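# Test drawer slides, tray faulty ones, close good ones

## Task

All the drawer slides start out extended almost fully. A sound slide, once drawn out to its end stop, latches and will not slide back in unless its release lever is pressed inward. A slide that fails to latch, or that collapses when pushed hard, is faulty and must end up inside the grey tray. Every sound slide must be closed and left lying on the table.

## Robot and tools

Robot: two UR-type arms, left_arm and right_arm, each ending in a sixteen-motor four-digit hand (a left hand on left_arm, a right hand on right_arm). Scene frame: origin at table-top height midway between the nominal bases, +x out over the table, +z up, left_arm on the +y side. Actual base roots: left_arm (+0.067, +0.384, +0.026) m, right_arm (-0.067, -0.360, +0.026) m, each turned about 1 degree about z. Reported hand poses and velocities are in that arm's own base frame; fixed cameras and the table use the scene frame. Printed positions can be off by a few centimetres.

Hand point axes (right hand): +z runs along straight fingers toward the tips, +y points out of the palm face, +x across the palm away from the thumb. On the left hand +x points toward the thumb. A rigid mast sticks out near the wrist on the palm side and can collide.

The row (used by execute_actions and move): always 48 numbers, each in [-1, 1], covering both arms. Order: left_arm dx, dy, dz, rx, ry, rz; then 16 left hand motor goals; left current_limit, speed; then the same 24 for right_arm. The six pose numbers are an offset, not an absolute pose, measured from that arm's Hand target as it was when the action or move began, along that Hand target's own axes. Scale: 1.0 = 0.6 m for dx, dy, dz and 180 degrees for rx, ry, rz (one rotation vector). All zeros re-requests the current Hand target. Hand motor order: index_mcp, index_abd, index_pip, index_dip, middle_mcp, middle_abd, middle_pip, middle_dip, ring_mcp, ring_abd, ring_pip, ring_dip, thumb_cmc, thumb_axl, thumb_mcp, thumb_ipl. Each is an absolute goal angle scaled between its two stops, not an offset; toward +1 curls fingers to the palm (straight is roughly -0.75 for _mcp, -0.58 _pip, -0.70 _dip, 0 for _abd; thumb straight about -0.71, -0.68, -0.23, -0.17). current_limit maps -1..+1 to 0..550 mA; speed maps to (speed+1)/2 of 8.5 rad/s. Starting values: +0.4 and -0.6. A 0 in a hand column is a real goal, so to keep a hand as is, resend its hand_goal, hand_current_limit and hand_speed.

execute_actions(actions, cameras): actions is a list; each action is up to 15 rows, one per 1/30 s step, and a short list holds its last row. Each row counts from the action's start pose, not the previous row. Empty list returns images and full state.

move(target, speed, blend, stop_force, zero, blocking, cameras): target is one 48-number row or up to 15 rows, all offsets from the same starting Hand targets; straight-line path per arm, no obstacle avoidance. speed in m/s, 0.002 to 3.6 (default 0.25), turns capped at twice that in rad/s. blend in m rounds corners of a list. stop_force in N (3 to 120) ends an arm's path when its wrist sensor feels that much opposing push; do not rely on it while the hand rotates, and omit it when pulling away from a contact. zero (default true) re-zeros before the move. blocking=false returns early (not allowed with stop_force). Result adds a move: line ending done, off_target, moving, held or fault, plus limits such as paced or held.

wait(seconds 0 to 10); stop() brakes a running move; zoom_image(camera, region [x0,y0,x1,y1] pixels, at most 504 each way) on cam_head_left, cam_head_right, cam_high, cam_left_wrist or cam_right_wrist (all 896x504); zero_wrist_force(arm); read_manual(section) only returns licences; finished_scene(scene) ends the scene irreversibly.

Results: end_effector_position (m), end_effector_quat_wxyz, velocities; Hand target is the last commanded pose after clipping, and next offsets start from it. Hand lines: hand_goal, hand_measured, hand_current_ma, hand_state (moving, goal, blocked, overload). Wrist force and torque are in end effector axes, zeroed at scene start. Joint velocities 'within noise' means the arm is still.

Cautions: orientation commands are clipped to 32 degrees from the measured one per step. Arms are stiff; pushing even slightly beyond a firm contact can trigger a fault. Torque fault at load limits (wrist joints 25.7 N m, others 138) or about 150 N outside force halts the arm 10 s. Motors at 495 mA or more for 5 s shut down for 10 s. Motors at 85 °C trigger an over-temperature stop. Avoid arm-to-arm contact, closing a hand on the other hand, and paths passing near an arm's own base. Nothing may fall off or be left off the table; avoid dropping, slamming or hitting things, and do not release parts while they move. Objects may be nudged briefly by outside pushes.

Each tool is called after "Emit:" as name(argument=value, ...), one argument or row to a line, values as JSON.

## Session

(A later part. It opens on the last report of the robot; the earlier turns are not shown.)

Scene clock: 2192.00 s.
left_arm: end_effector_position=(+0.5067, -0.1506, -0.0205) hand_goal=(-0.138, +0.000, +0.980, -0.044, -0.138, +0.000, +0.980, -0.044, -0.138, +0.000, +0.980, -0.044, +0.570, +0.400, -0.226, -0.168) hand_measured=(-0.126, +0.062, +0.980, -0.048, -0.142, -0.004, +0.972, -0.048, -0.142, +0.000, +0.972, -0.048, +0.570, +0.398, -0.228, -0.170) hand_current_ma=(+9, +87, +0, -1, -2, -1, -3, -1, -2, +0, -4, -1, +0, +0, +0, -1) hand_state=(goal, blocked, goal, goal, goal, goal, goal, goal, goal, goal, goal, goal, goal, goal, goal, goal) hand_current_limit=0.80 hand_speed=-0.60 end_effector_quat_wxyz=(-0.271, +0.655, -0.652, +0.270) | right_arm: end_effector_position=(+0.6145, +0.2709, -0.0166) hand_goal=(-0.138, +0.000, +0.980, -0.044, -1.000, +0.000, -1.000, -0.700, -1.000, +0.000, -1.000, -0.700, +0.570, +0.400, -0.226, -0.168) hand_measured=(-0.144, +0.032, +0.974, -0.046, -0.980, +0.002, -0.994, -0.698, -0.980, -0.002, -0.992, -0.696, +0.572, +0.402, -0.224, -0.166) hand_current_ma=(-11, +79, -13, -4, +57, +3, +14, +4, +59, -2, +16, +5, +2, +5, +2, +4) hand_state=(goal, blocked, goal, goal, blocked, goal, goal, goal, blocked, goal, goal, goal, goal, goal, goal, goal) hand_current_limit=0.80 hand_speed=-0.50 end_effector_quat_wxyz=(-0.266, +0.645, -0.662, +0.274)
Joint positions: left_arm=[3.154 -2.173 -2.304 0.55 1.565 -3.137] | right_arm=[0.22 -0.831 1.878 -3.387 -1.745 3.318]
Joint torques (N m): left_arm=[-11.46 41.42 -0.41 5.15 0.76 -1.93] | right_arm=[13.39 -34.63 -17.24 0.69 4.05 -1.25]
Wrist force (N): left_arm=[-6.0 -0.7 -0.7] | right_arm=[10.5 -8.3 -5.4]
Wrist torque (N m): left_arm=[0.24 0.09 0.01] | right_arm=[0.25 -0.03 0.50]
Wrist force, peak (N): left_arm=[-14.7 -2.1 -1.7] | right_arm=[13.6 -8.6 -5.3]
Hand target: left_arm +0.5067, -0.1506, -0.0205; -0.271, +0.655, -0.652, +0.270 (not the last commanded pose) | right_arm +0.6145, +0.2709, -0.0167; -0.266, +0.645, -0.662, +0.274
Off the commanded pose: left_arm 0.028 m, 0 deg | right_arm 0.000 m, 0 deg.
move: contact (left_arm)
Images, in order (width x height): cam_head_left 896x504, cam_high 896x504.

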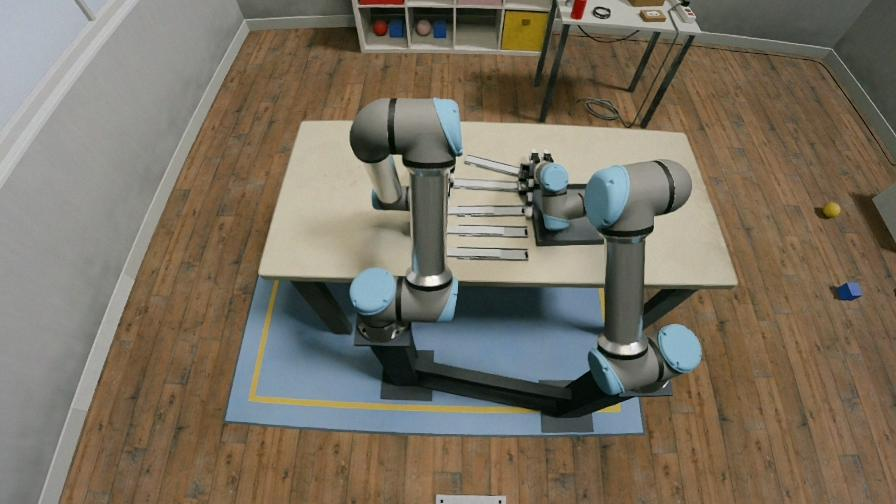

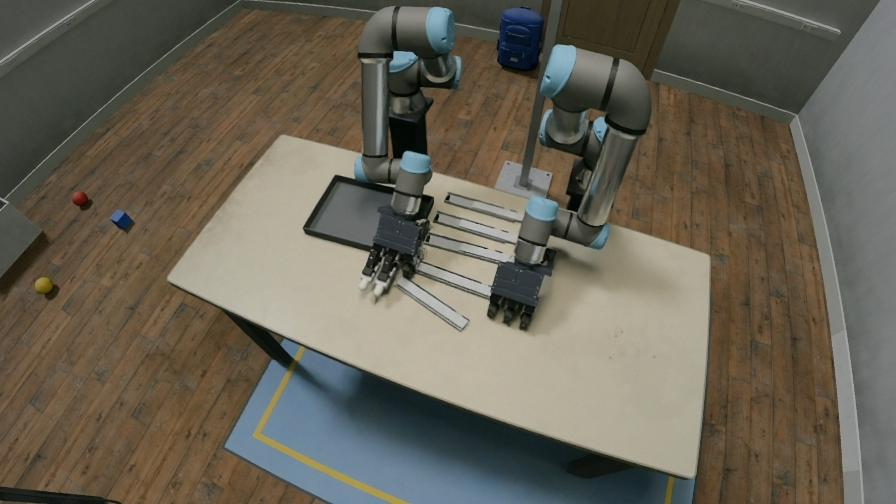

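Emit:
move(
  target=[
    [-0.0333,0,0,0,0,0,-0.137,0,0.98,-0.043,-0.137,0,0.98,-0.043,-0.137,0,0.98,-0.043,0.571,0.401,-0.226,-0.168,0.8,-0.6,0.0167,0,0,0,0,0,-0.137,0,0.98,-0.043,-1,0,-1,-0.7,-1,0,-1,-0.7,0.571,0.401,-0.226,-0.168,0.8,-0.5],
    [-0.0333,-0.1532,-0.1532,0,0,0,-0.170,0,0.310,-0.309,-0.170,0,0.310,-0.309,-0.170,0,0.310,-0.309,0.571,0.401,-0.226,-0.168,0.5,-0.5,0.0167,-0.1532,-0.1532,0,0,0,-0.137,0,0.98,-0.043,-1,0,-1,-0.7,-1,0,-1,-0.7,0.571,0.401,-0.226,-0.168,0.8,-0.5],
    [-0.0178,-0.054,-0.1346,0.1389,0,0,-0.170,0,0.310,-0.309,-0.170,0,0.310,-0.309,-0.170,0,0.310,-0.309,0.571,0.401,-0.226,-0.168,0.5,-0.5,0.18,-0.1532,-0.1532,0,0,0,-0.137,0,0.98,-0.043,-1,0,-1,-0.7,-1,0,-1,-0.7,0.571,0.401,-0.226,-0.168,0.8,-0.5],
  ],
  speed=[0.08,0.2,0.2],
  cameras=["cam_head_left","cam_head_right","cam_high"],
)

Emit:
zoom_image(
  camera="cam_high",
  region=[390, 180, 600, 340],
)

Emit:
zoom_image(
  camera="cam_head_left",
  region=[420, 130, 600, 270],
)

Emit:
zoom_image(
  camera="cam_head_right",
  region=[400, 130, 580, 270],
)

Scene clock: 2222.80 s.
left_arm: end_effector_position=(+0.4724, -0.1401, +0.0595) hand_goal=(-0.170, +0.000, +0.310, -0.310, -0.170, +0.000, +0.310, -0.310, -0.170, +0.000, +0.310, -0.310, +0.570, +0.400, -0.226, -0.168) hand_measured=(-0.168, +0.004, +0.310, -0.308, -0.168, -0.004, +0.310, -0.308, -0.168, +0.000, +0.310, -0.308, +0.570, +0.398, -0.228, -0.170) hand_current_ma=(+0, +1, +0, +1, +0, -1, +0, +1, +0, +0, +0, +1, +0, +0, +0, -1) hand_state=(goal, goal, goal, goal, goal, goal, goal, goal, goal, goal, goal, goal, goal, goal, goal, goal) hand_current_limit=0.50 hand_speed=-0.50 end_effector_quat_wxyz=(-0.406, +0.581, -0.578, +0.405) end_effector_velocity=(+0.000, +0.001, +0.000) end_effector_angular_velocity=(+0.001, -0.002, +0.001) | right_arm: end_effector_position=(+0.6117, +0.1630, +0.1134) hand_goal=(-0.138, +0.000, +0.980, -0.044, -1.000, +0.000, -1.000, -0.700, -1.000, +0.000, -1.000, -0.700, +0.570, +0.400, -0.226, -0.168) hand_measured=(-0.142, -0.002, +0.974, -0.046, -0.980, +0.002, -0.994, -0.698, -0.980, -0.002, -0.992, -0.696, +0.572, +0.402, -0.224, -0.166) hand_current_ma=(-9, -4, -11, -4, +54, +3, +14, +4, +55, -2, +15, +5, +2, +5, +2, +4) hand_state=(goal, goal, goal, goal, goal, goal, goal, goal, blocked, goal, goal, goal, goal, goal, goal, goal) hand_current_limit=0.80 hand_speed=-0.50 end_effector_quat_wxyz=(-0.266, +0.645, -0.662, +0.274)
Joint positions: left_arm=[3.195 -2.158 -2.531 1.198 1.525 -3.126] | right_arm=[0.019 -1.154 1.969 -3.169 -1.604 3.174]
Joint velocities: left_arm=[0.001 -0.002 -0.001 0.005 0 0.001] | right_arm=[within noise]
Joint torques (N m): left_arm=[9.29 22.43 9.6 5.07 -1.77 2.23] | right_arm=[5.45 -22.47 -31.54 -0.54 -0.24 1.88]
Wrist force (N): left_arm=[0.9 0.1 0.7] | right_arm=[0.1 0.0 0.7]
Wrist torque (N m): left_arm=[0.18 -0.03 0.33] | right_arm=[0.00 -0.02 -0.01]
Wrist force, peak (N): left_arm=[-6.5 -0.8 -0.7] | right_arm=[10.9 -9.7 -5.9]
Hand target: left_arm +0.4724, -0.1401, +0.0595; -0.406, +0.581, -0.578, +0.405 | right_arm +0.6117, +0.1630, +0.1134; -0.266, +0.645, -0.662, +0.274
Off the commanded pose: left_arm 0.000 m, 0 deg | right_arm 0.000 m, 0 deg.
move: done
Images, in order (width x height): cam_head_left 896x504, cam_head_right 896x504, cam_high 896x504.

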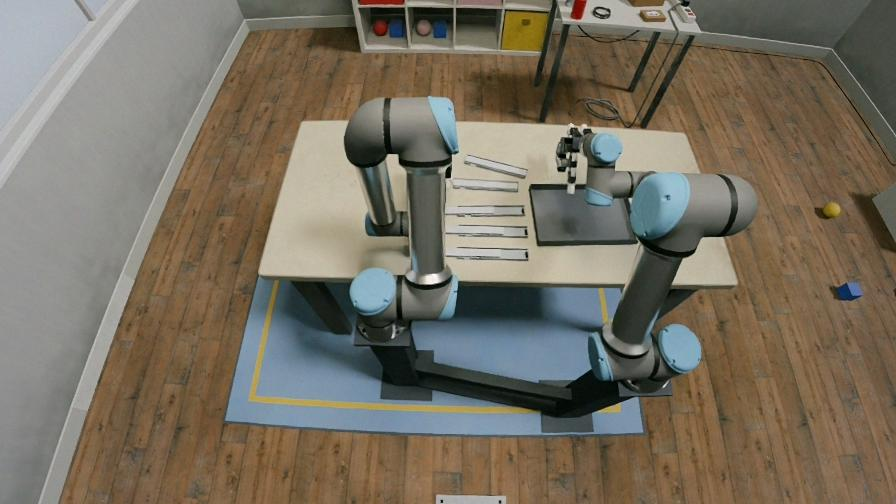

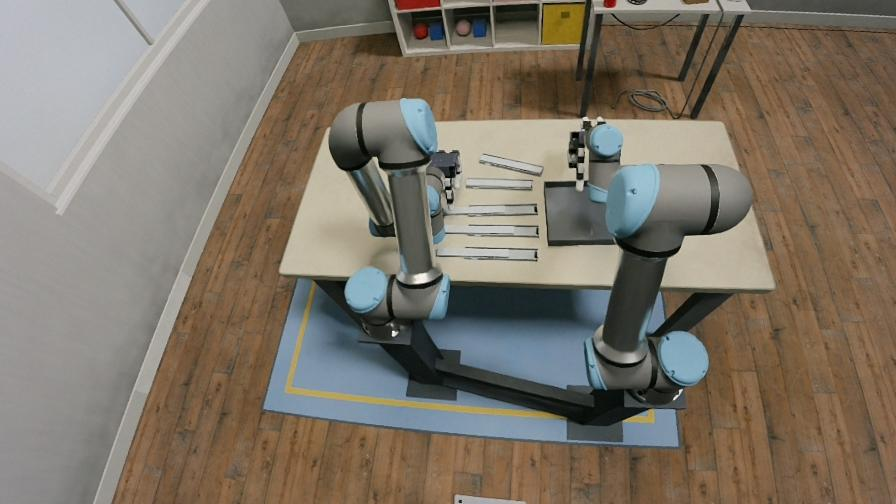

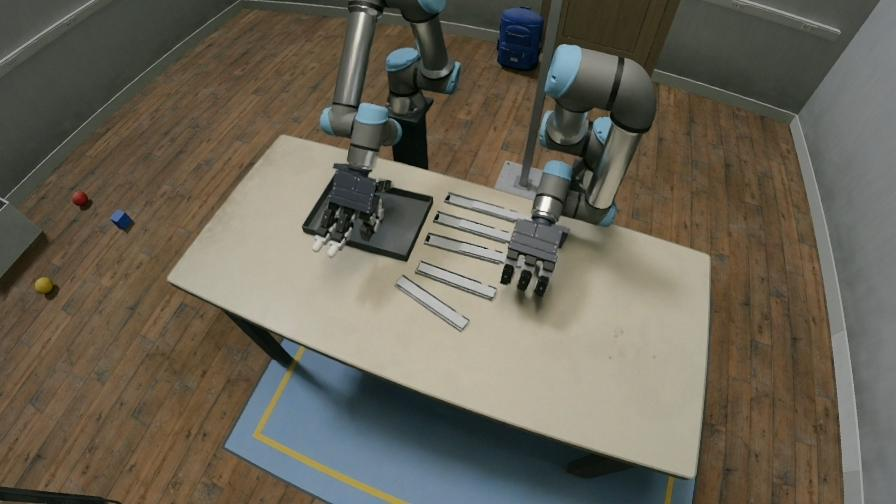

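Scaled by 2.400 from the camera's 896x504 image, which has a finer 1280x720 frame.

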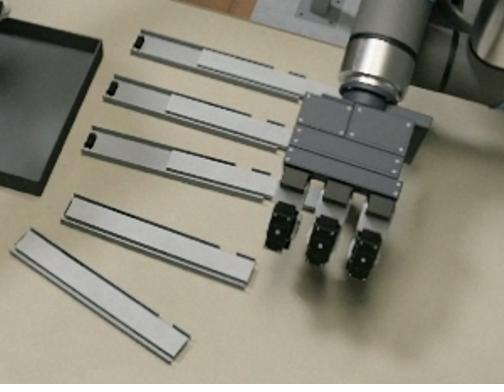

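Scaled by 2.800 from the camera's 896x504 image, which has a finer 1280x720 frame.

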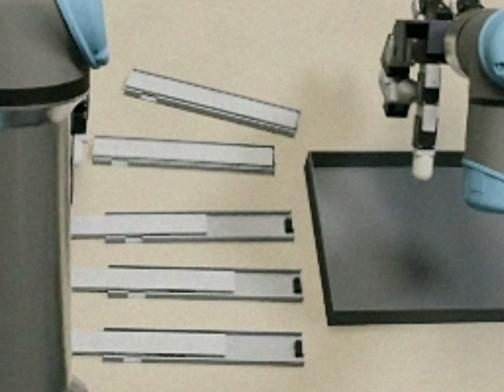

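Scaled by 2.800 from the camera's 896x504 image, which has a finer 1280x720 frame.

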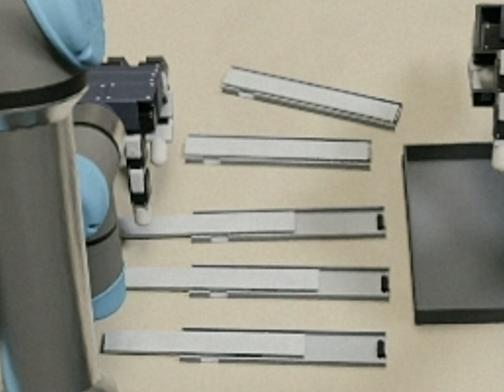

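Emit:
move(
  target=[0,0.0492,-0.0034,0,0,0,-0.170,0,0.310,-0.309,-0.170,0,0.310,-0.309,-0.170,0,0.310,-0.309,0.571,0.401,-0.226,-0.168,0.5,-0.5,0,0,0,0,0,0,-0.137,0,0.98,-0.043,-1,0,-1,-0.7,-1,0,-1,-0.7,0.571,0.401,-0.226,-0.168,0.8,-0.5],
  speed=0.1,
  cameras=["cam_head_right"],
)

Emit:
zoom_image(
  camera="cam_head_right",
  region=[420, 170, 510, 240],
)

Scene clock: 2232.50 s.
left_arm: end_effector_position=(+0.4604, -0.1401, +0.0325) hand_goal=(-0.170, +0.000, +0.310, -0.310, -0.170, +0.000, +0.310, -0.310, -0.170, +0.000, +0.310, -0.310, +0.570, +0.400, -0.226, -0.168) hand_measured=(-0.168, +0.004, +0.310, -0.308, -0.168, -0.004, +0.310, -0.308, -0.168, +0.000, +0.310, -0.308, +0.570, +0.398, -0.228, -0.170) hand_current_ma=(+0, +1, +0, +1, +0, -1, +0, +1, +0, +0, +0, +1, +0, +0, +0, -1) hand_state=(goal, goal, goal, goal, goal, goal, goal, goal, goal, goal, goal, goal, goal, goal, goal, goal) hand_current_limit=0.50 hand_speed=-0.50 end_effector_quat_wxyz=(-0.406, +0.581, -0.578, +0.405) | right_arm: end_effector_position=(+0.6117, +0.1630, +0.1134) hand_goal=(-0.138, +0.000, +0.980, -0.044, -1.000, +0.000, -1.000, -0.700, -1.000, +0.000, -1.000, -0.700, +0.570, +0.400, -0.226, -0.168) hand_measured=(-0.142, -0.002, +0.974, -0.046, -0.980, +0.002, -0.994, -0.698, -0.980, -0.002, -0.992, -0.696, +0.572, +0.402, -0.224, -0.166) hand_current_ma=(-9, -4, -11, -4, +54, +3, +14, +4, +55, -2, +15, +5, +2, +5, +2, +4) hand_state=(goal, goal, goal, goal, goal, goal, goal, goal, blocked, goal, goal, goal, goal, goal, goal, goal) hand_current_limit=0.80 hand_speed=-0.50 end_effector_quat_wxyz=(-0.266, +0.645, -0.662, +0.274)
Joint positions: left_arm=[3.197 -2.272 -2.547 1.328 1.523 -3.125] | right_arm=[0.019 -1.153 1.968 -3.169 -1.604 3.174]
Joint torques (N m): left_arm=[4.46 23.02 9.57 2.75 -0.91 1.28] | right_arm=[12.08 -22.52 -31.15 -0.3 1.14 -1.81]
Wrist force (N): left_arm=[0.6 0.1 0.4] | right_arm=[-0.2 0.2 0.8]
Wrist torque (N m): left_arm=[0.23 0.00 0.13] | right_arm=[0.03 0.02 -0.03]
Wrist force, peak (N): left_arm=[0.6 -1.0 0.8] | right_arm=[-0.2 0.2 0.9]
Hand target: left_arm +0.4604, -0.1401, +0.0325; -0.406, +0.581, -0.578, +0.405 | right_arm +0.6117, +0.1630, +0.1134; -0.266, +0.645, -0.662, +0.274
Off the commanded pose: left_arm 0.000 m, 0 deg | right_arm 0.000 m, 0 deg.
move: done
Images, in order (width x height): cam_head_right 896x504.

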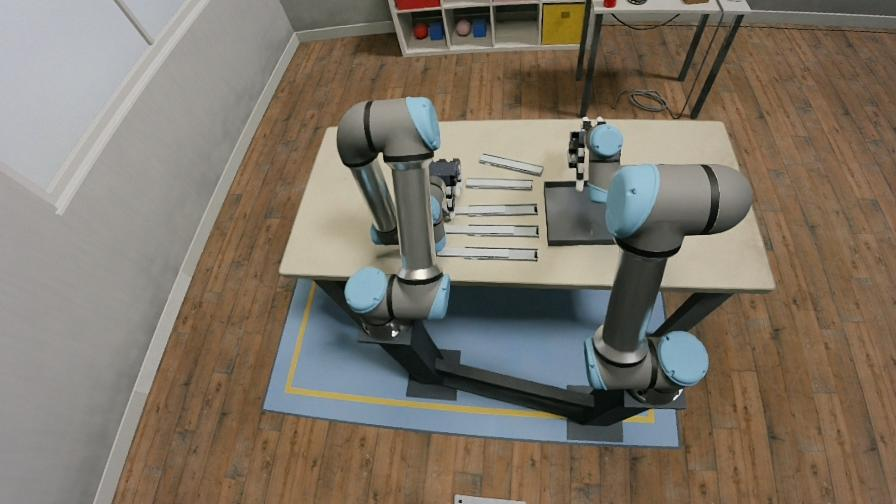

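Scaled by 5.600 from the camera's 896x504 image, which has a finer 1280x720 frame.

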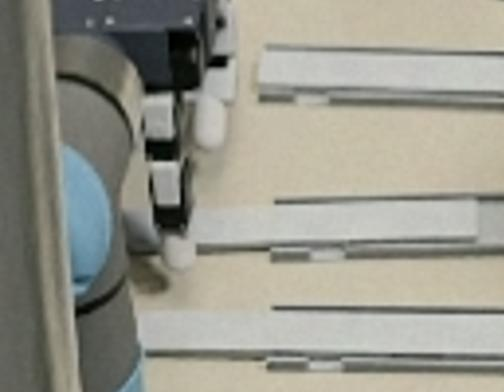

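Emit:
move(
  target=[0,0.035,0.0331,0,0,0,-0.170,0,0.310,-0.309,-0.170,0,0.310,-0.309,-0.170,0,0.310,-0.309,0.571,0.401,-0.226,-0.168,0.5,-0.5,0,0,0,0,0,0,-0.137,0,0.98,-0.043,-1,0,-1,-0.7,-1,0,-1,-0.7,0.571,0.401,-0.226,-0.168,0.8,-0.5],
  speed=0.05,
  stop_force=5,
  cameras=["cam_head_right"],
)

Emit:
zoom_image(
  camera="cam_head_right",
  region=[420, 170, 510, 240],
)

Scene clock: 2240.67 s.
left_arm: end_effector_position=(+0.4719, -0.1401, +0.0059) hand_goal=(-0.170, +0.000, +0.310, -0.310, -0.170, +0.000, +0.310, -0.310, -0.170, +0.000, +0.310, -0.310, +0.570, +0.400, -0.226, -0.168) hand_measured=(-0.168, +0.004, +0.310, -0.308, -0.168, -0.004, +0.310, -0.308, -0.168, +0.000, +0.310, -0.308, +0.570, +0.398, -0.228, -0.170) hand_current_ma=(+0, +1, +0, +1, +0, -1, +0, +1, +0, +0, +0, +1, +0, +0, +0, -1) hand_state=(goal, goal, goal, goal, goal, goal, goal, goal, goal, goal, goal, goal, goal, goal, goal, goal) hand_current_limit=0.50 hand_speed=-0.50 end_effector_quat_wxyz=(-0.406, +0.581, -0.578, +0.405) | right_arm: end_effector_position=(+0.6117, +0.1630, +0.1134) hand_goal=(-0.138, +0.000, +0.980, -0.044, -1.000, +0.000, -1.000, -0.700, -1.000, +0.000, -1.000, -0.700, +0.570, +0.400, -0.226, -0.168) hand_measured=(-0.142, -0.002, +0.974, -0.046, -0.980, +0.002, -0.994, -0.698, -0.980, -0.002, -0.992, -0.696, +0.572, +0.402, -0.224, -0.166) hand_current_ma=(-9, -4, -11, -4, +54, +3, +14, +4, +55, -2, +15, +5, +2, +5, +2, +4) hand_state=(goal, goal, goal, goal, goal, goal, goal, goal, blocked, goal, goal, goal, goal, goal, goal, goal) hand_current_limit=0.80 hand_speed=-0.50 end_effector_quat_wxyz=(-0.266, +0.645, -0.662, +0.274)
Joint positions: left_arm=[3.195 -2.373 -2.496 1.378 1.525 -3.126] | right_arm=[0.019 -1.153 1.968 -3.169 -1.604 3.174]
Joint torques (N m): left_arm=[3.88 26.22 -9.17 0.29 -0.81 -1.23] | right_arm=[11.72 -25.27 -29.82 -0.49 -0.18 -1.87]
Wrist force (N): left_arm=[0.7 0.0 0.5] | right_arm=[-0.4 0.1 0.7]
Wrist torque (N m): left_arm=[0.19 -0.01 0.28] | right_arm=[0.02 0.05 -0.05]
Wrist force, peak (N): left_arm=[0.8 0.6 0.9] | right_arm=[-0.4 0.3 0.9]
Hand target: left_arm +0.4719, -0.1401, +0.0059; -0.406, +0.581, -0.578, +0.405 | right_arm +0.6117, +0.1630, +0.1134; -0.266, +0.645, -0.662, +0.274
Off the commanded pose: left_arm 0.000 m, 0 deg | right_arm 0.000 m, 0 deg.
move: done
Images, in order (width x height): cam_head_right 896x504.

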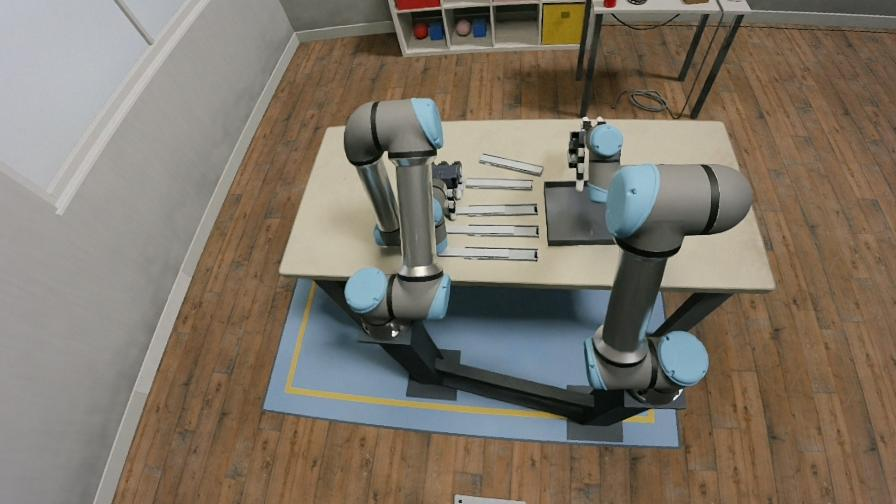

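Scaled by 5.600 from the camera's 896x504 image, which has a finer 1280x720 frame.

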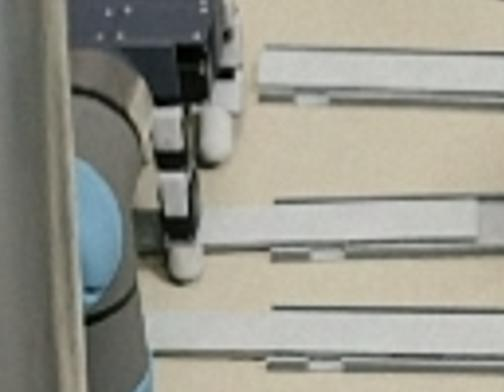

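Emit:
execute_actions(
  actions=[
    [[0,0,0,0,0,0,0.0685,0,0.197,-0.377,0.0685,0,0.197,-0.377,-0.170,0,0.310,-0.309,0.571,0.401,-0.226,-0.168,0.5,-0.6,0,0,0,0,0,0,-0.137,0,0.98,-0.043,-1,0,-1,-0.7,-1,0,-1,-0.7,0.571,0.401,-0.226,-0.168,0.8,-0.5]],
    [[0,0,0,0,0,0,0.192,0,0.109,-0.449,0.192,0,0.109,-0.449,-0.170,0,0.310,-0.309,0.571,0.401,-0.226,-0.168,0.5,-0.6,0,0,0,0,0,0,-0.137,0,0.98,-0.043,-1,0,-1,-0.7,-1,0,-1,-0.7,0.571,0.401,-0.226,-0.168,0.8,-0.5]],
    [[0,0,0,0,0,0,0.25,0,0.05,-0.476,0.25,0,0.05,-0.476,-0.170,0,0.310,-0.309,0.571,0.401,-0.226,-0.168,0.5,-0.7,0,0,0,0,0,0,-0.137,0,0.98,-0.043,-1,0,-1,-0.7,-1,0,-1,-0.7,0.571,0.401,-0.226,-0.168,0.8,-0.5]],
    [[0,0,0,0,0,0,0.36,0,-0.05,-0.49,0.36,0,-0.05,-0.49,-0.170,0,0.310,-0.309,0.571,0.401,-0.226,-0.168,0.5,-0.7,0,0,0,0,0,0,-0.137,0,0.98,-0.043,-1,0,-1,-0.7,-1,0,-1,-0.7,0.571,0.401,-0.226,-0.168,0.8,-0.5]],
    [[0,0,0,0,0,0,0.41,0,-0.07,-0.48,0.41,0,-0.07,-0.48,-0.170,0,0.310,-0.309,0.571,0.401,-0.226,-0.168,0.5,-0.7,0,0,0,0,0,0,-0.137,0,0.98,-0.043,-1,0,-1,-0.7,-1,0,-1,-0.7,0.571,0.401,-0.226,-0.168,0.8,-0.5]],
    [[0,0,0,0,0,0,0.48,0,-0.04,-0.46,0.48,0,-0.04,-0.46,-0.170,0,0.310,-0.309,0.571,0.401,-0.226,-0.168,0.5,-0.7,0,0,0,0,0,0,-0.137,0,0.98,-0.043,-1,0,-1,-0.7,-1,0,-1,-0.7,0.571,0.401,-0.226,-0.168,0.8,-0.5]],
  ],
  cameras=["cam_head_right"],
)

Emit:
zoom_image(
  camera="cam_head_right",
  region=[420, 170, 510, 240],
)

Scene clock: 2259.80 s.
left_arm: end_effector_position=(+0.4719, -0.1401, +0.0059) hand_goal=(+0.480, +0.000, -0.040, -0.460, +0.480, +0.000, -0.040, -0.460, -0.170, +0.000, +0.310, -0.310, +0.570, +0.400, -0.226, -0.168) hand_measured=(+0.344, +0.004, -0.076, -0.480, +0.376, -0.002, -0.072, -0.478, -0.168, +0.000, +0.310, -0.308, +0.568, +0.398, -0.228, -0.170) hand_current_ma=(-413, +1, -44, -18, -276, +0, -39, -16, +0, +0, +0, +1, +0, +0, +0, -1) hand_state=(blocked, goal, blocked, goal, blocked, goal, blocked, goal, goal, goal, goal, goal, goal, goal, goal, goal) hand_current_limit=0.50 hand_speed=-0.70 end_effector_quat_wxyz=(-0.406, +0.581, -0.578, +0.405) | right_arm: end_effector_position=(+0.6117, +0.1630, +0.1134) hand_goal=(-0.138, +0.000, +0.980, -0.044, -1.000, +0.000, -1.000, -0.700, -1.000, +0.000, -1.000, -0.700, +0.570, +0.400, -0.226, -0.168) hand_measured=(-0.142, -0.002, +0.974, -0.046, -0.980, +0.002, -0.994, -0.698, -0.980, -0.002, -0.992, -0.696, +0.572, +0.402, -0.224, -0.166) hand_current_ma=(-9, -4, -11, -4, +54, +3, +14, +4, +55, -2, +15, +5, +2, +5, +2, +4) hand_state=(goal, goal, goal, goal, goal, goal, goal, goal, blocked, goal, goal, goal, goal, goal, goal, goal) hand_current_limit=0.80 hand_speed=-0.50 end_effector_quat_wxyz=(-0.266, +0.645, -0.662, +0.274)
Joint positions: left_arm=[3.195 -2.373 -2.496 1.378 1.525 -3.126] | right_arm=[0.019 -1.153 1.968 -3.169 -1.604 3.174]
Joint torques (N m): left_arm=[8.37 31.76 -5.73 1.1 -1.47 2.21] | right_arm=[11.95 -22.75 -30.72 -0.9 -0.91 -1.66]
Wrist force (N): left_arm=[0.6 0.2 0.2] | right_arm=[-0.3 -0.1 0.7]
Wrist torque (N m): left_arm=[0.22 0.08 0.32] | right_arm=[0.00 0.02 -0.04]
Wrist force, peak (N): left_arm=[0.6 -5.8 1.4] | right_arm=[-0.3 0.1 0.9]
Hand target: left_arm +0.4719, -0.1401, +0.0059; -0.406, +0.581, -0.578, +0.405 | right_arm +0.6117, +0.1630, +0.1134; -0.266, +0.645, -0.662, +0.274
Off the commanded pose: left_arm 0.000 m, 0 deg | right_arm 0.000 m, 0 deg.
Images, in order (width x height): cam_head_right 896x504.

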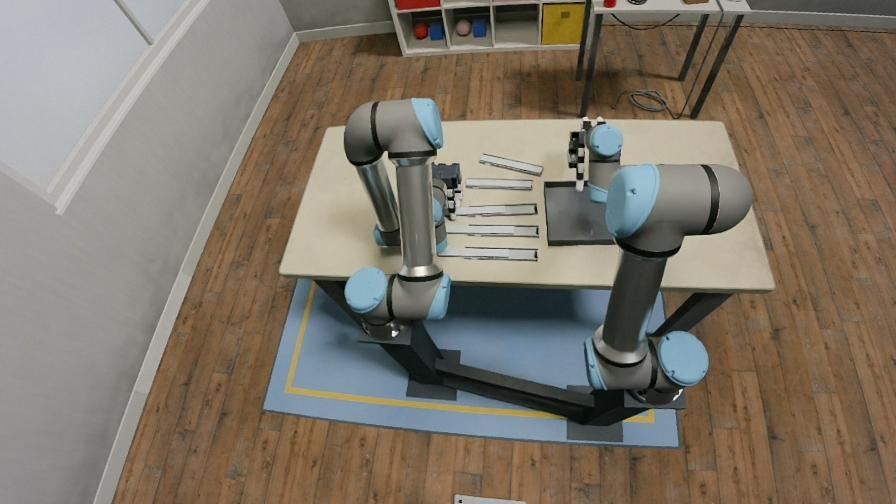

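Scaled by 5.600 from the camera's 896x504 image, which has a finer 1280x720 frame.

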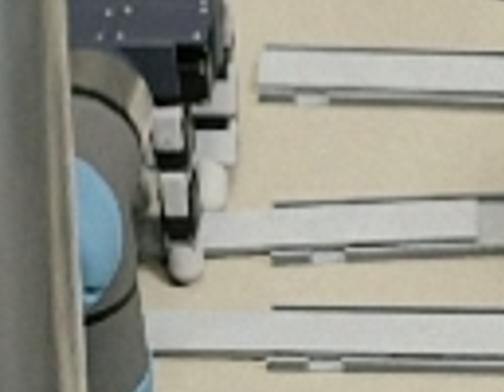

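Emit:
move(
  target=[-0.1667,0,0,0,0,0,0.48,0,-0.04,-0.46,0.48,0,-0.04,-0.46,-0.170,0,0.310,-0.309,0.571,0.401,-0.226,-0.168,0.5,-0.7,0,0,0,0,0,0,-0.137,0,0.98,-0.043,-1,0,-1,-0.7,-1,0,-1,-0.7,0.571,0.401,-0.226,-0.168,0.8,-0.5],
  speed=0.06,
  cameras=["cam_head_left","cam_head_right","cam_high"],
)

Emit:
zoom_image(
  camera="cam_head_right",
  region=[400, 130, 580, 270],
)

Emit:
zoom_image(
  camera="cam_head_left",
  region=[430, 180, 530, 240],
)

Scene clock: 2270.63 s.
left_arm: end_effector_position=(+0.4714, -0.0401, +0.0058) hand_goal=(+0.480, +0.000, -0.040, -0.460, +0.480, +0.000, -0.040, -0.460, -0.170, +0.000, +0.310, -0.310, +0.570, +0.400, -0.226, -0.168) hand_measured=(+0.350, -0.012, -0.076, -0.480, +0.470, -0.002, -0.046, -0.464, -0.168, +0.000, +0.310, -0.308, +0.568, +0.398, -0.228, -0.170) hand_current_ma=(-398, -6, -44, -18, -7, +0, -3, -1, +0, +0, +0, +1, -1, +0, -1, -1) hand_state=(blocked, goal, blocked, goal, goal, goal, goal, goal, goal, goal, goal, goal, goal, goal, goal, goal) hand_current_limit=0.50 hand_speed=-0.70 end_effector_quat_wxyz=(-0.406, +0.581, -0.578, +0.405) | right_arm: end_effector_position=(+0.6117, +0.1630, +0.1134) hand_goal=(-0.138, +0.000, +0.980, -0.044, -1.000, +0.000, -1.000, -0.700, -1.000, +0.000, -1.000, -0.700, +0.570, +0.400, -0.226, -0.168) hand_measured=(-0.142, -0.002, +0.974, -0.046, -0.980, +0.002, -0.994, -0.698, -0.980, -0.002, -0.992, -0.696, +0.572, +0.402, -0.224, -0.166) hand_current_ma=(-9, -4, -11, -4, +54, +3, +14, +4, +55, -2, +15, +5, +2, +5, +2, +4) hand_state=(goal, goal, goal, goal, goal, goal, goal, goal, blocked, goal, goal, goal, goal, goal, goal, goal) hand_current_limit=0.80 hand_speed=-0.50 end_effector_quat_wxyz=(-0.266, +0.645, -0.662, +0.274)
Joint positions: left_arm=[3.564 -2.393 -2.567 1.439 1.18 -2.992] | right_arm=[0.019 -1.153 1.968 -3.169 -1.604 3.174]
Joint torques (N m): left_arm=[7.5 29.03 5.51 -0.26 -0.45 -1.72] | right_arm=[12.61 -24.61 -28.84 -0.53 -1.19 -1.7]
Wrist force (N): left_arm=[1.0 -2.7 0.4] | right_arm=[-0.4 0.0 0.6]
Wrist torque (N m): left_arm=[-0.04 -0.04 0.28] | right_arm=[0.02 0.05 -0.05]
Wrist force, peak (N): left_arm=[1.8 -3.4 0.3] | right_arm=[-0.5 0.1 0.8]
Hand target: left_arm +0.4714, -0.0401, +0.0059; -0.406, +0.581, -0.578, +0.405 | right_arm +0.6117, +0.1630, +0.1134; -0.266, +0.645, -0.662, +0.274
Off the commanded pose: left_arm 0.000 m, 0 deg | right_arm 0.000 m, 0 deg.
move: done
Images, in order (width x height): cam_head_left 896x504, cam_head_right 896x504, cam_high 896x504.

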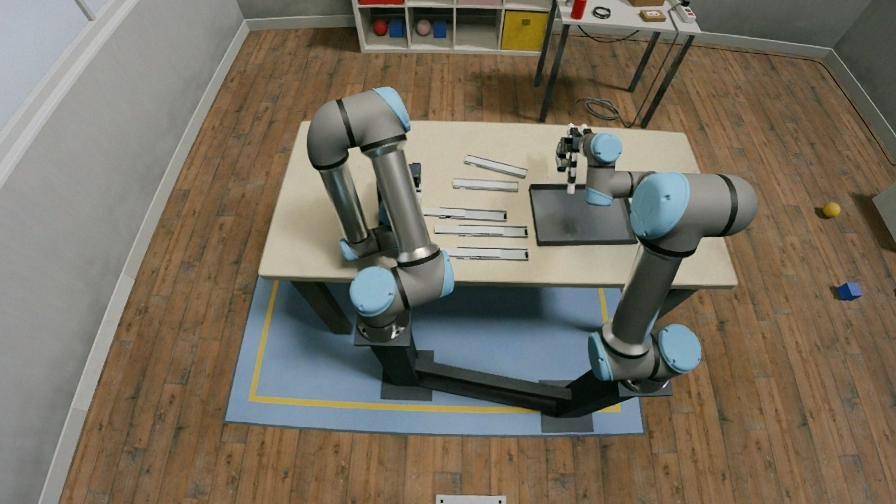

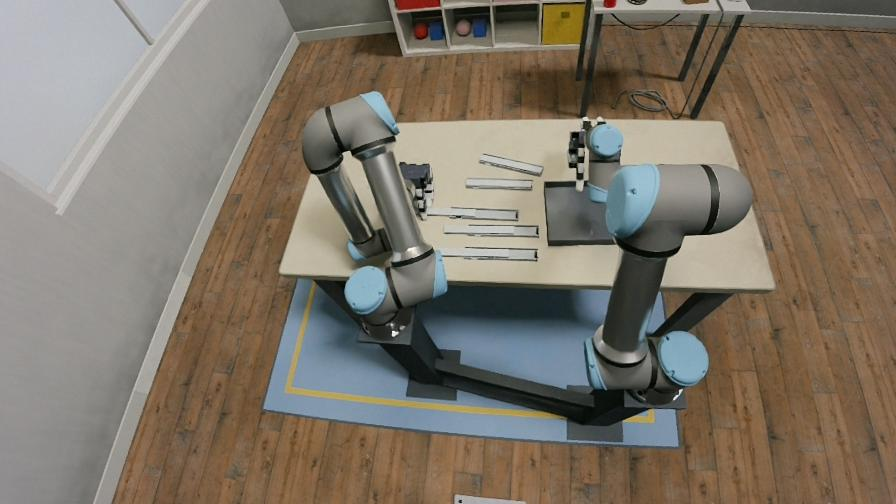

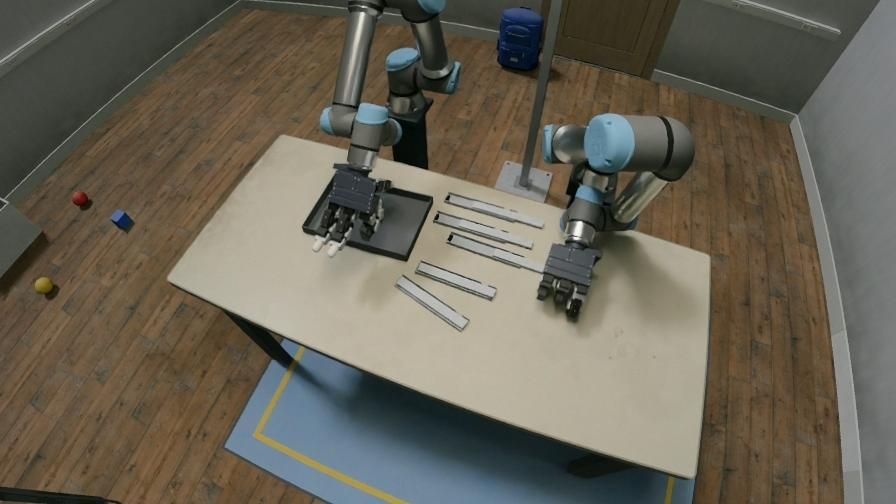

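Scaled by 2.800 from the camera's 896x504 image, which has a finer 1280x720 frame.

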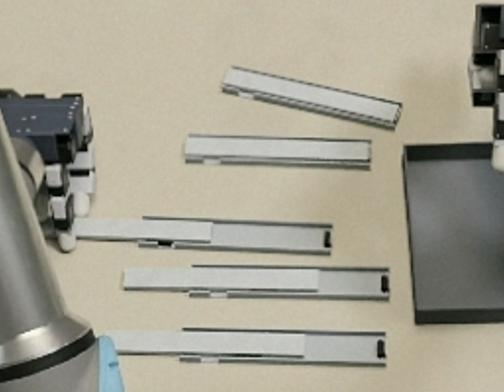

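Scaled by 5.040 from the camera's 896x504 image, which has a finer 1280x720 frame.

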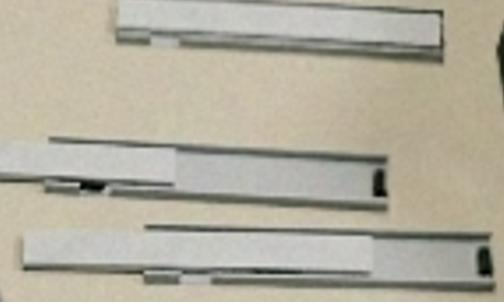

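Emit:
execute_actions(
  actions=[
    [[0,0,0,0,0,0,0.36,0,-0.05,-0.49,0.36,0,-0.05,-0.49,-0.170,0,0.310,-0.309,0.571,0.401,-0.226,-0.168,0.5,-0.5,0,0,0,0,0,0,-0.137,0,0.98,-0.043,-1,0,-1,-0.7,-1,0,-1,-0.7,0.571,0.401,-0.226,-0.168,0.8,-0.5]],
    [[0,0,0,0,0,0,0.25,0,0.05,-0.476,0.25,0,0.05,-0.476,-0.170,0,0.310,-0.309,0.571,0.401,-0.226,-0.168,0.5,-0.5,0,0,0,0,0,0,-0.137,0,0.98,-0.043,-1,0,-1,-0.7,-1,0,-1,-0.7,0.571,0.401,-0.226,-0.168,0.8,-0.5]],
    [[0,0,0,0,0,0,0.0685,0,0.197,-0.377,0.0685,0,0.197,-0.377,-0.170,0,0.310,-0.309,0.571,0.401,-0.226,-0.168,0.5,-0.5,0,0,0,0,0,0,-0.137,0,0.98,-0.043,-1,0,-1,-0.7,-1,0,-1,-0.7,0.571,0.401,-0.226,-0.168,0.8,-0.5]],
  ],
)

Emit:
move(
  target=[
    [0,-0.1567,-0.057,0,0,0,0.0685,0,0.197,-0.377,0.0685,0,0.197,-0.377,-0.170,0,0.310,-0.309,0.571,0.401,-0.226,-0.168,0.5,-0.5,0,0,0,0,0,0,-0.137,0,0.98,-0.043,-1,0,-1,-0.7,-1,0,-1,-0.7,0.571,0.401,-0.226,-0.168,0.8,-0.5],
    [-0.1608,-0.0968,-0.2215,-0.1389,0,0,-0.137,0,0.98,-0.043,-0.137,0,0.98,-0.043,-0.137,0,0.98,-0.043,0.571,0.401,-0.226,-0.168,0.8,-0.4,-0.2333,0.1432,-0.1432,0,0,0,-0.137,0,0.98,-0.043,-1,0,-1,-0.7,-1,0,-1,-0.7,0.571,0.401,-0.226,-0.168,0.8,-0.5],
    [-0.1608,0.054,-0.1667,-0.1389,0,0,-0.137,0,0.98,-0.043,-0.137,0,0.98,-0.043,-0.137,0,0.98,-0.043,0.571,0.401,-0.226,-0.168,0.8,-0.4,-0.2333,0.261,-0.0254,0,0,0,-0.137,0,0.98,-0.043,-1,0,-1,-0.7,-1,0,-1,-0.7,0.571,0.401,-0.226,-0.168,0.8,-0.5],
  ],
  speed=0.2,
  cameras=["cam_head_left","cam_head_right","cam_high"],
)

Emit:
zoom_image(
  camera="cam_high",
  region=[390, 180, 640, 320],
)

Emit:
zoom_image(
  camera="cam_head_left",
  region=[400, 150, 560, 250],
)

Emit:
zoom_image(
  camera="cam_head_right",
  region=[400, 150, 560, 250],
)

Scene clock: 2299.40 s.
left_arm: end_effector_position=(+0.4714, -0.0401, +0.0059) hand_goal=(+0.068, +0.000, +0.196, -0.378, +0.068, +0.000, +0.196, -0.378, -0.170, +0.000, +0.310, -0.310, +0.570, +0.400, -0.226, -0.168) hand_measured=(+0.072, -0.004, +0.190, -0.382, +0.072, -0.004, +0.196, -0.376, -0.168, +0.000, +0.310, -0.308, +0.568, +0.398, -0.228, -0.170) hand_current_ma=(+1, -1, -2, -1, +2, -1, +0, +0, +0, +0, +0, +1, +0, +0, -1, -1) hand_state=(goal, goal, goal, goal, goal, goal, goal, goal, goal, goal, goal, goal, goal, goal, goal, goal) hand_current_limit=0.50 hand_speed=-0.50 end_effector_quat_wxyz=(-0.406, +0.581, -0.578, +0.405) | right_arm: end_effector_position=(+0.6117, +0.1630, +0.1134) hand_goal=(-0.138, +0.000, +0.980, -0.044, -1.000, +0.000, -1.000, -0.700, -1.000, +0.000, -1.000, -0.700, +0.570, +0.400, -0.226, -0.168) hand_measured=(-0.142, -0.002, +0.974, -0.046, -0.980, +0.002, -0.994, -0.698, -0.980, -0.002, -0.992, -0.696, +0.572, +0.402, -0.224, -0.166) hand_current_ma=(-9, -4, -11, -4, +54, +3, +14, +4, +55, -2, +15, +5, +2, +5, +2, +4) hand_state=(goal, goal, goal, goal, goal, goal, goal, goal, blocked, goal, goal, goal, goal, goal, goal, goal) hand_current_limit=0.80 hand_speed=-0.50 end_effector_quat_wxyz=(-0.266, +0.645, -0.662, +0.274)
Joint positions: left_arm=[3.564 -2.393 -2.567 1.439 1.18 -2.992] | right_arm=[0.019 -1.153 1.968 -3.169 -1.604 3.174]
Joint torques (N m): left_arm=[8.44 33.66 4.08 0.53 -1.64 -1.85] | right_arm=[11.28 -24.18 -29.41 -0.54 -1.24 -1.58]
Wrist force (N): left_arm=[0.4 0.1 0.8] | right_arm=[-0.4 0.1 0.6]
Wrist torque (N m): left_arm=[0.21 0.04 0.29] | right_arm=[0.02 0.04 -0.05]
Wrist force, peak (N): left_arm=[0.9 -3.0 -0.3] | right_arm=[-0.5 0.1 0.9]
Hand target: left_arm +0.4714, -0.0401, +0.0059; -0.406, +0.581, -0.578, +0.405 | right_arm +0.6117, +0.1630, +0.1134; -0.266, +0.645, -0.662, +0.274
Off the commanded pose: left_arm 0.000 m, 0 deg | right_arm 0.000 m, 0 deg.

Scene clock: 2303.53 s.
left_arm: end_effector_position=(+0.3658, +0.0558, +0.0095) hand_goal=(-0.138, +0.000, +0.980, -0.044, -0.138, +0.000, +0.980, -0.044, -0.138, +0.000, +0.980, -0.044, +0.570, +0.400, -0.226, -0.168) hand_measured=(-0.136, -0.004, +0.974, -0.048, -0.136, -0.004, +0.974, -0.048, -0.142, +0.000, +0.972, -0.048, +0.568, +0.398, -0.228, -0.170) hand_current_ma=(+0, -1, -3, -1, +0, -1, -3, -1, -2, +0, -3, -1, +0, +0, -1, -1) hand_state=(goal, goal, goal, goal, goal, goal, goal, goal, goal, goal, goal, goal, goal, goal, goal, goal) hand_current_limit=0.80 hand_speed=-0.40 end_effector_quat_wxyz=(-0.271, +0.655, -0.652, +0.270) end_effector_velocity=(+0.001, +0.002, +0.001) end_effector_angular_velocity=(+0.006, -0.005, +0.000) | right_arm: end_effector_position=(+0.4939, +0.3062, +0.0136) hand_goal=(-0.138, +0.000, +0.980, -0.044, -1.000, +0.000, -1.000, -0.700, -1.000, +0.000, -1.000, -0.700, +0.570, +0.400, -0.226, -0.168) hand_measured=(-0.142, -0.002, +0.974, -0.046, -0.980, +0.002, -0.994, -0.698, -0.980, -0.002, -0.992, -0.696, +0.572, +0.402, -0.224, -0.166) hand_current_ma=(-7, -4, -11, -4, +52, +3, +13, +4, +54, -2, +15, +5, +2, +5, +2, +4) hand_state=(goal, goal, goal, goal, goal, goal, goal, goal, goal, goal, goal, goal, goal, goal, goal, goal) hand_current_limit=0.80 hand_speed=-0.50 end_effector_quat_wxyz=(-0.266, +0.645, -0.662, +0.274)
Joint positions: left_arm=[3.936 -1.89 -2.758 0.548 1.044 -2.522] | right_arm=[0.353 -1.012 2.141 -3.446 -1.837 3.417]
Joint velocities: left_arm=[0 -0.001 0.002 0.007 0 0] | right_arm=[within noise]
Joint torques (N m): left_arm=[5.72 12.2 12.33 5.15 -0.2 2.5] | right_arm=[-0.37 -25.23 -24.05 -4.97 -0.62 -1.89]
Wrist force (N): left_arm=[0.4 0.3 0.8] | right_arm=[-0.2 0.1 0.8]
Wrist torque (N m): left_arm=[0.19 0.02 0.14] | right_arm=[0.04 0.00 0.03]
Wrist force, peak (N): left_arm=[0.6 2.2 1.7] | right_arm=[-0.1 1.5 2.0]
Hand target: left_arm +0.3659, +0.0559, +0.0096; -0.271, +0.655, -0.652, +0.270 | right_arm +0.4939, +0.3062, +0.0135; -0.266, +0.645, -0.662, +0.274
Off the commanded pose: left_arm 0.000 m, 0 deg | right_arm 0.000 m, 0 deg.
move: done
Images, in order (width x height): cam_head_left 896x504, cam_head_right 896x504, cam_high 896x504.

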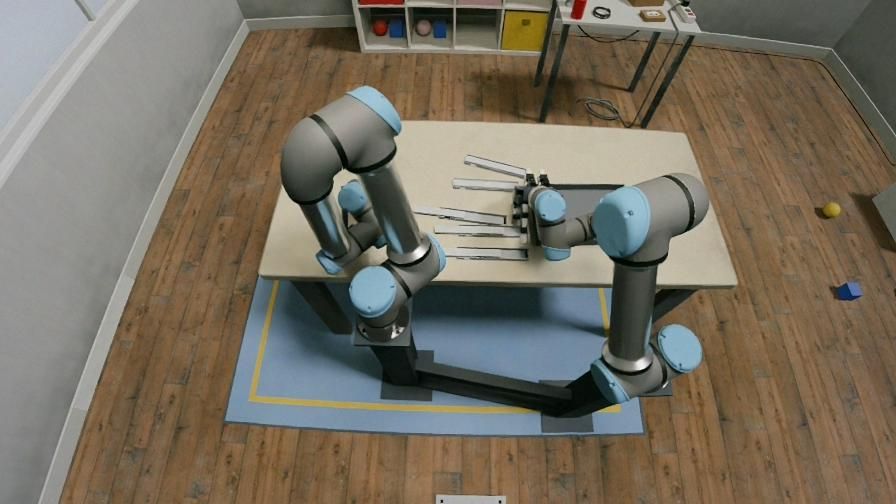

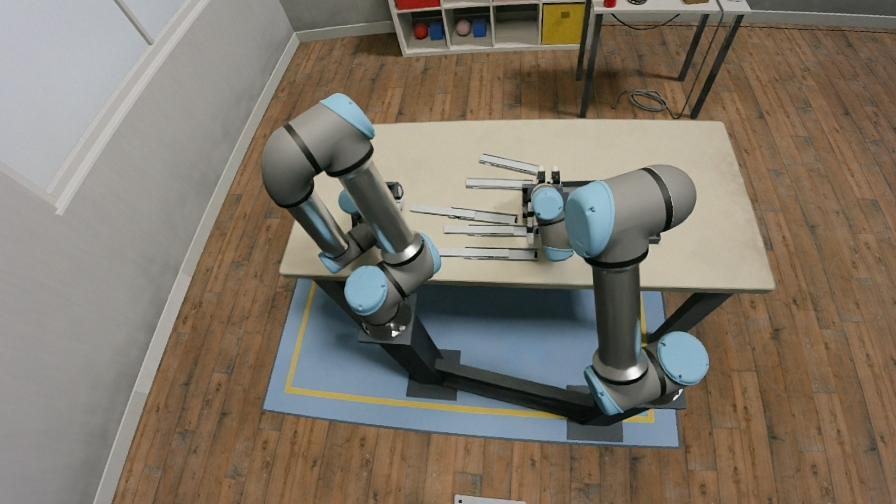

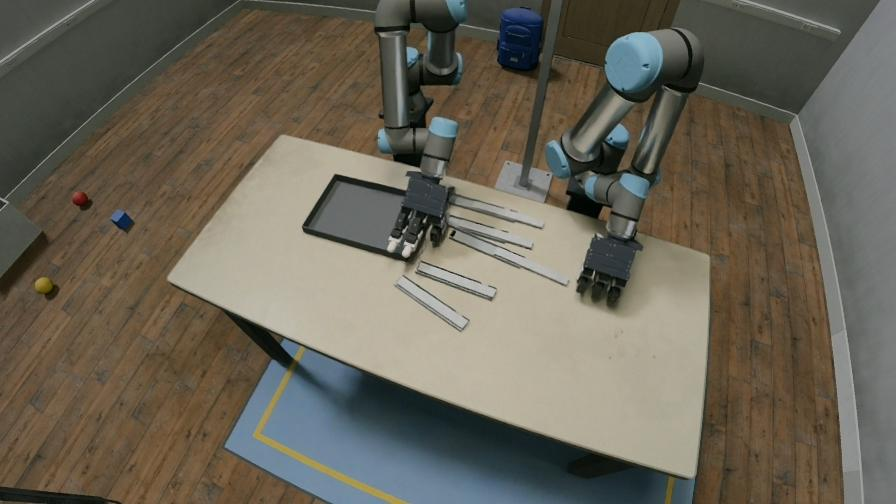

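Scaled by 2.016 from the camera's 896x504 image, which has a finer 1280x720 frame.

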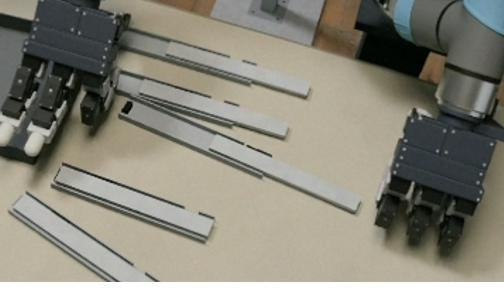

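Scaled by 3.150 from the camera's 896x504 image, which has a finer 1280x720 frame.

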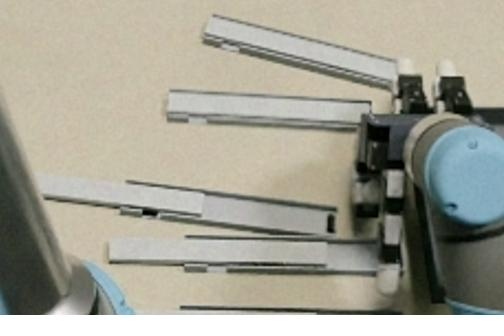

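Scaled by 3.150 from the camera's 896x504 image, which has a finer 1280x720 frame.

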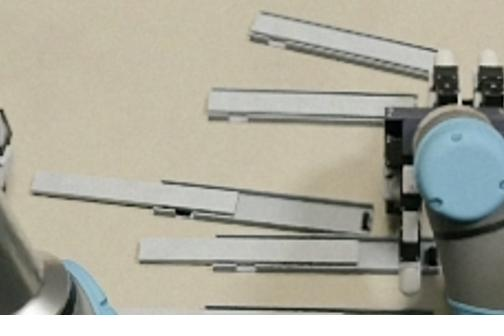

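Emit:
move(
  target=[
    [0,-0.1061,-0.1061,0,0,0,-0.137,0,0.98,-0.043,-0.137,0,0.98,-0.043,-0.137,0,0.98,-0.043,0.571,0.401,-0.226,-0.168,0.8,-0.4,0,0,0,0,0,0,-0.137,0,0.98,-0.043,-1,0,-1,-0.7,-1,0,-1,-0.7,0.571,0.401,-0.226,-0.168,0.8,-0.5],
    [0.2198,-0.2407,0.0286,0.1389,0.0383,0.0246,-0.170,0,0.310,-0.309,-0.170,0,0.310,-0.309,-0.170,0,0.310,-0.309,0.571,0.401,-0.226,-0.168,0.5,-0.4,0,0,0,0,0,0,-0.137,0,0.98,-0.043,-1,0,-1,-0.7,-1,0,-1,-0.7,0.571,0.401,-0.226,-0.168,0.8,-0.5],
    [0.2198,-0.1588,0.1105,0.1389,0.0383,0.0246,-0.170,0,0.310,-0.309,-0.170,0,0.310,-0.309,-0.170,0,0.310,-0.309,0.571,0.401,-0.226,-0.168,0.5,-0.4,0,0,0,0,0,0,-0.137,0,0.98,-0.043,-1,0,-1,-0.7,-1,0,-1,-0.7,0.571,0.401,-0.226,-0.168,0.8,-0.5],
  ],
  speed=0.2,
  cameras=["cam_head_right"],
)

Emit:
zoom_image(
  camera="cam_head_right",
  region=[380, 160, 480, 240],
)

Scene clock: 2339.37 s.
left_arm: end_effector_position=(+0.4808, -0.0754, +0.0302) hand_goal=(-0.170, +0.000, +0.310, -0.310, -0.170, +0.000, +0.310, -0.310, -0.170, +0.000, +0.310, -0.310, +0.570, +0.400, -0.226, -0.168) hand_measured=(-0.162, -0.004, +0.312, -0.308, -0.162, -0.004, +0.312, -0.308, -0.164, +0.000, +0.312, -0.308, +0.568, +0.398, -0.228, -0.170) hand_current_ma=(+4, -1, +0, +1, +4, -1, +0, +1, +4, +0, +0, +1, +0, +0, -1, -1) hand_state=(goal, goal, goal, goal, goal, goal, goal, goal, goal, goal, goal, goal, goal, goal, goal, goal) hand_current_limit=0.50 hand_speed=-0.40 end_effector_quat_wxyz=(+0.377, -0.538, +0.617, -0.433) | right_arm: end_effector_position=(+0.4939, +0.3062, +0.0135) hand_goal=(-0.138, +0.000, +0.980, -0.044, -1.000, +0.000, -1.000, -0.700, -1.000, +0.000, -1.000, -0.700, +0.570, +0.400, -0.226, -0.168) hand_measured=(-0.142, -0.002, +0.974, -0.046, -0.980, +0.002, -0.994, -0.698, -0.980, -0.002, -0.992, -0.696, +0.572, +0.402, -0.224, -0.166) hand_current_ma=(-7, -4, -11, -4, +52, +3, +13, +4, +54, -2, +15, +5, +2, +5, +2, +4) hand_state=(goal, goal, goal, goal, goal, goal, goal, goal, goal, goal, goal, goal, goal, goal, goal, goal) hand_current_limit=0.80 hand_speed=-0.50 end_effector_quat_wxyz=(-0.266, +0.645, -0.662, +0.274)
Joint positions: left_arm=[3.51 -2.277 -2.551 1.293 1.098 -2.955] | right_arm=[0.353 -1.012 2.141 -3.446 -1.837 3.417]
Joint torques (N m): left_arm=[-5.71 24.12 -5.88 4.38 -1.98 1.46] | right_arm=[12.07 -24.62 -24.67 -5.31 0.77 -2.26]
Wrist force (N): left_arm=[0.7 -0.1 0.6] | right_arm=[-0.3 0.1 0.7]
Wrist torque (N m): left_arm=[0.16 0.00 0.31] | right_arm=[0.05 0.01 0.03]
Wrist force, peak (N): left_arm=[0.5 1.7 2.1] | right_arm=[-0.2 0.0 0.9]
Hand target: left_arm +0.4808, -0.0754, +0.0302; +0.377, -0.538, +0.617, -0.433 | right_arm +0.4939, +0.3062, +0.0135; -0.266, +0.645, -0.662, +0.274
Off the commanded pose: left_arm 0.000 m, 0 deg | right_arm 0.000 m, 0 deg.
move: done
Images, in order (width x height): cam_head_right 896x504.

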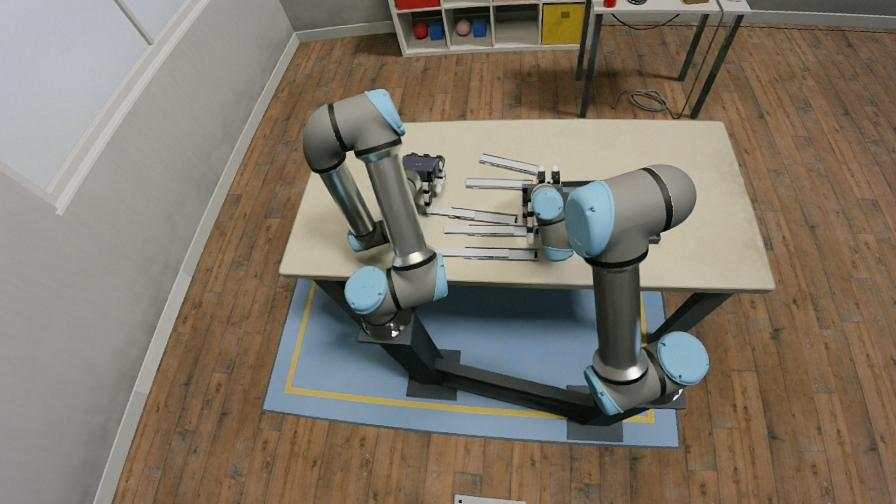

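Scaled by 5.040 from the camera's 896x504 image, which has a finer 1280x720 frame.

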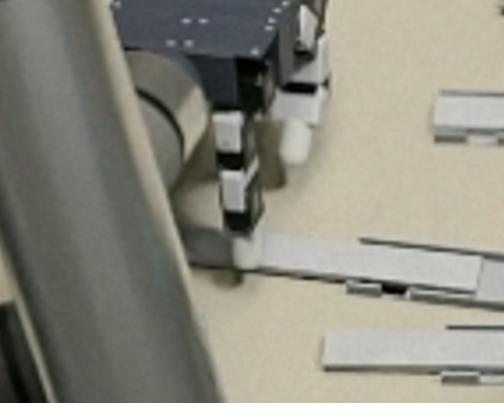

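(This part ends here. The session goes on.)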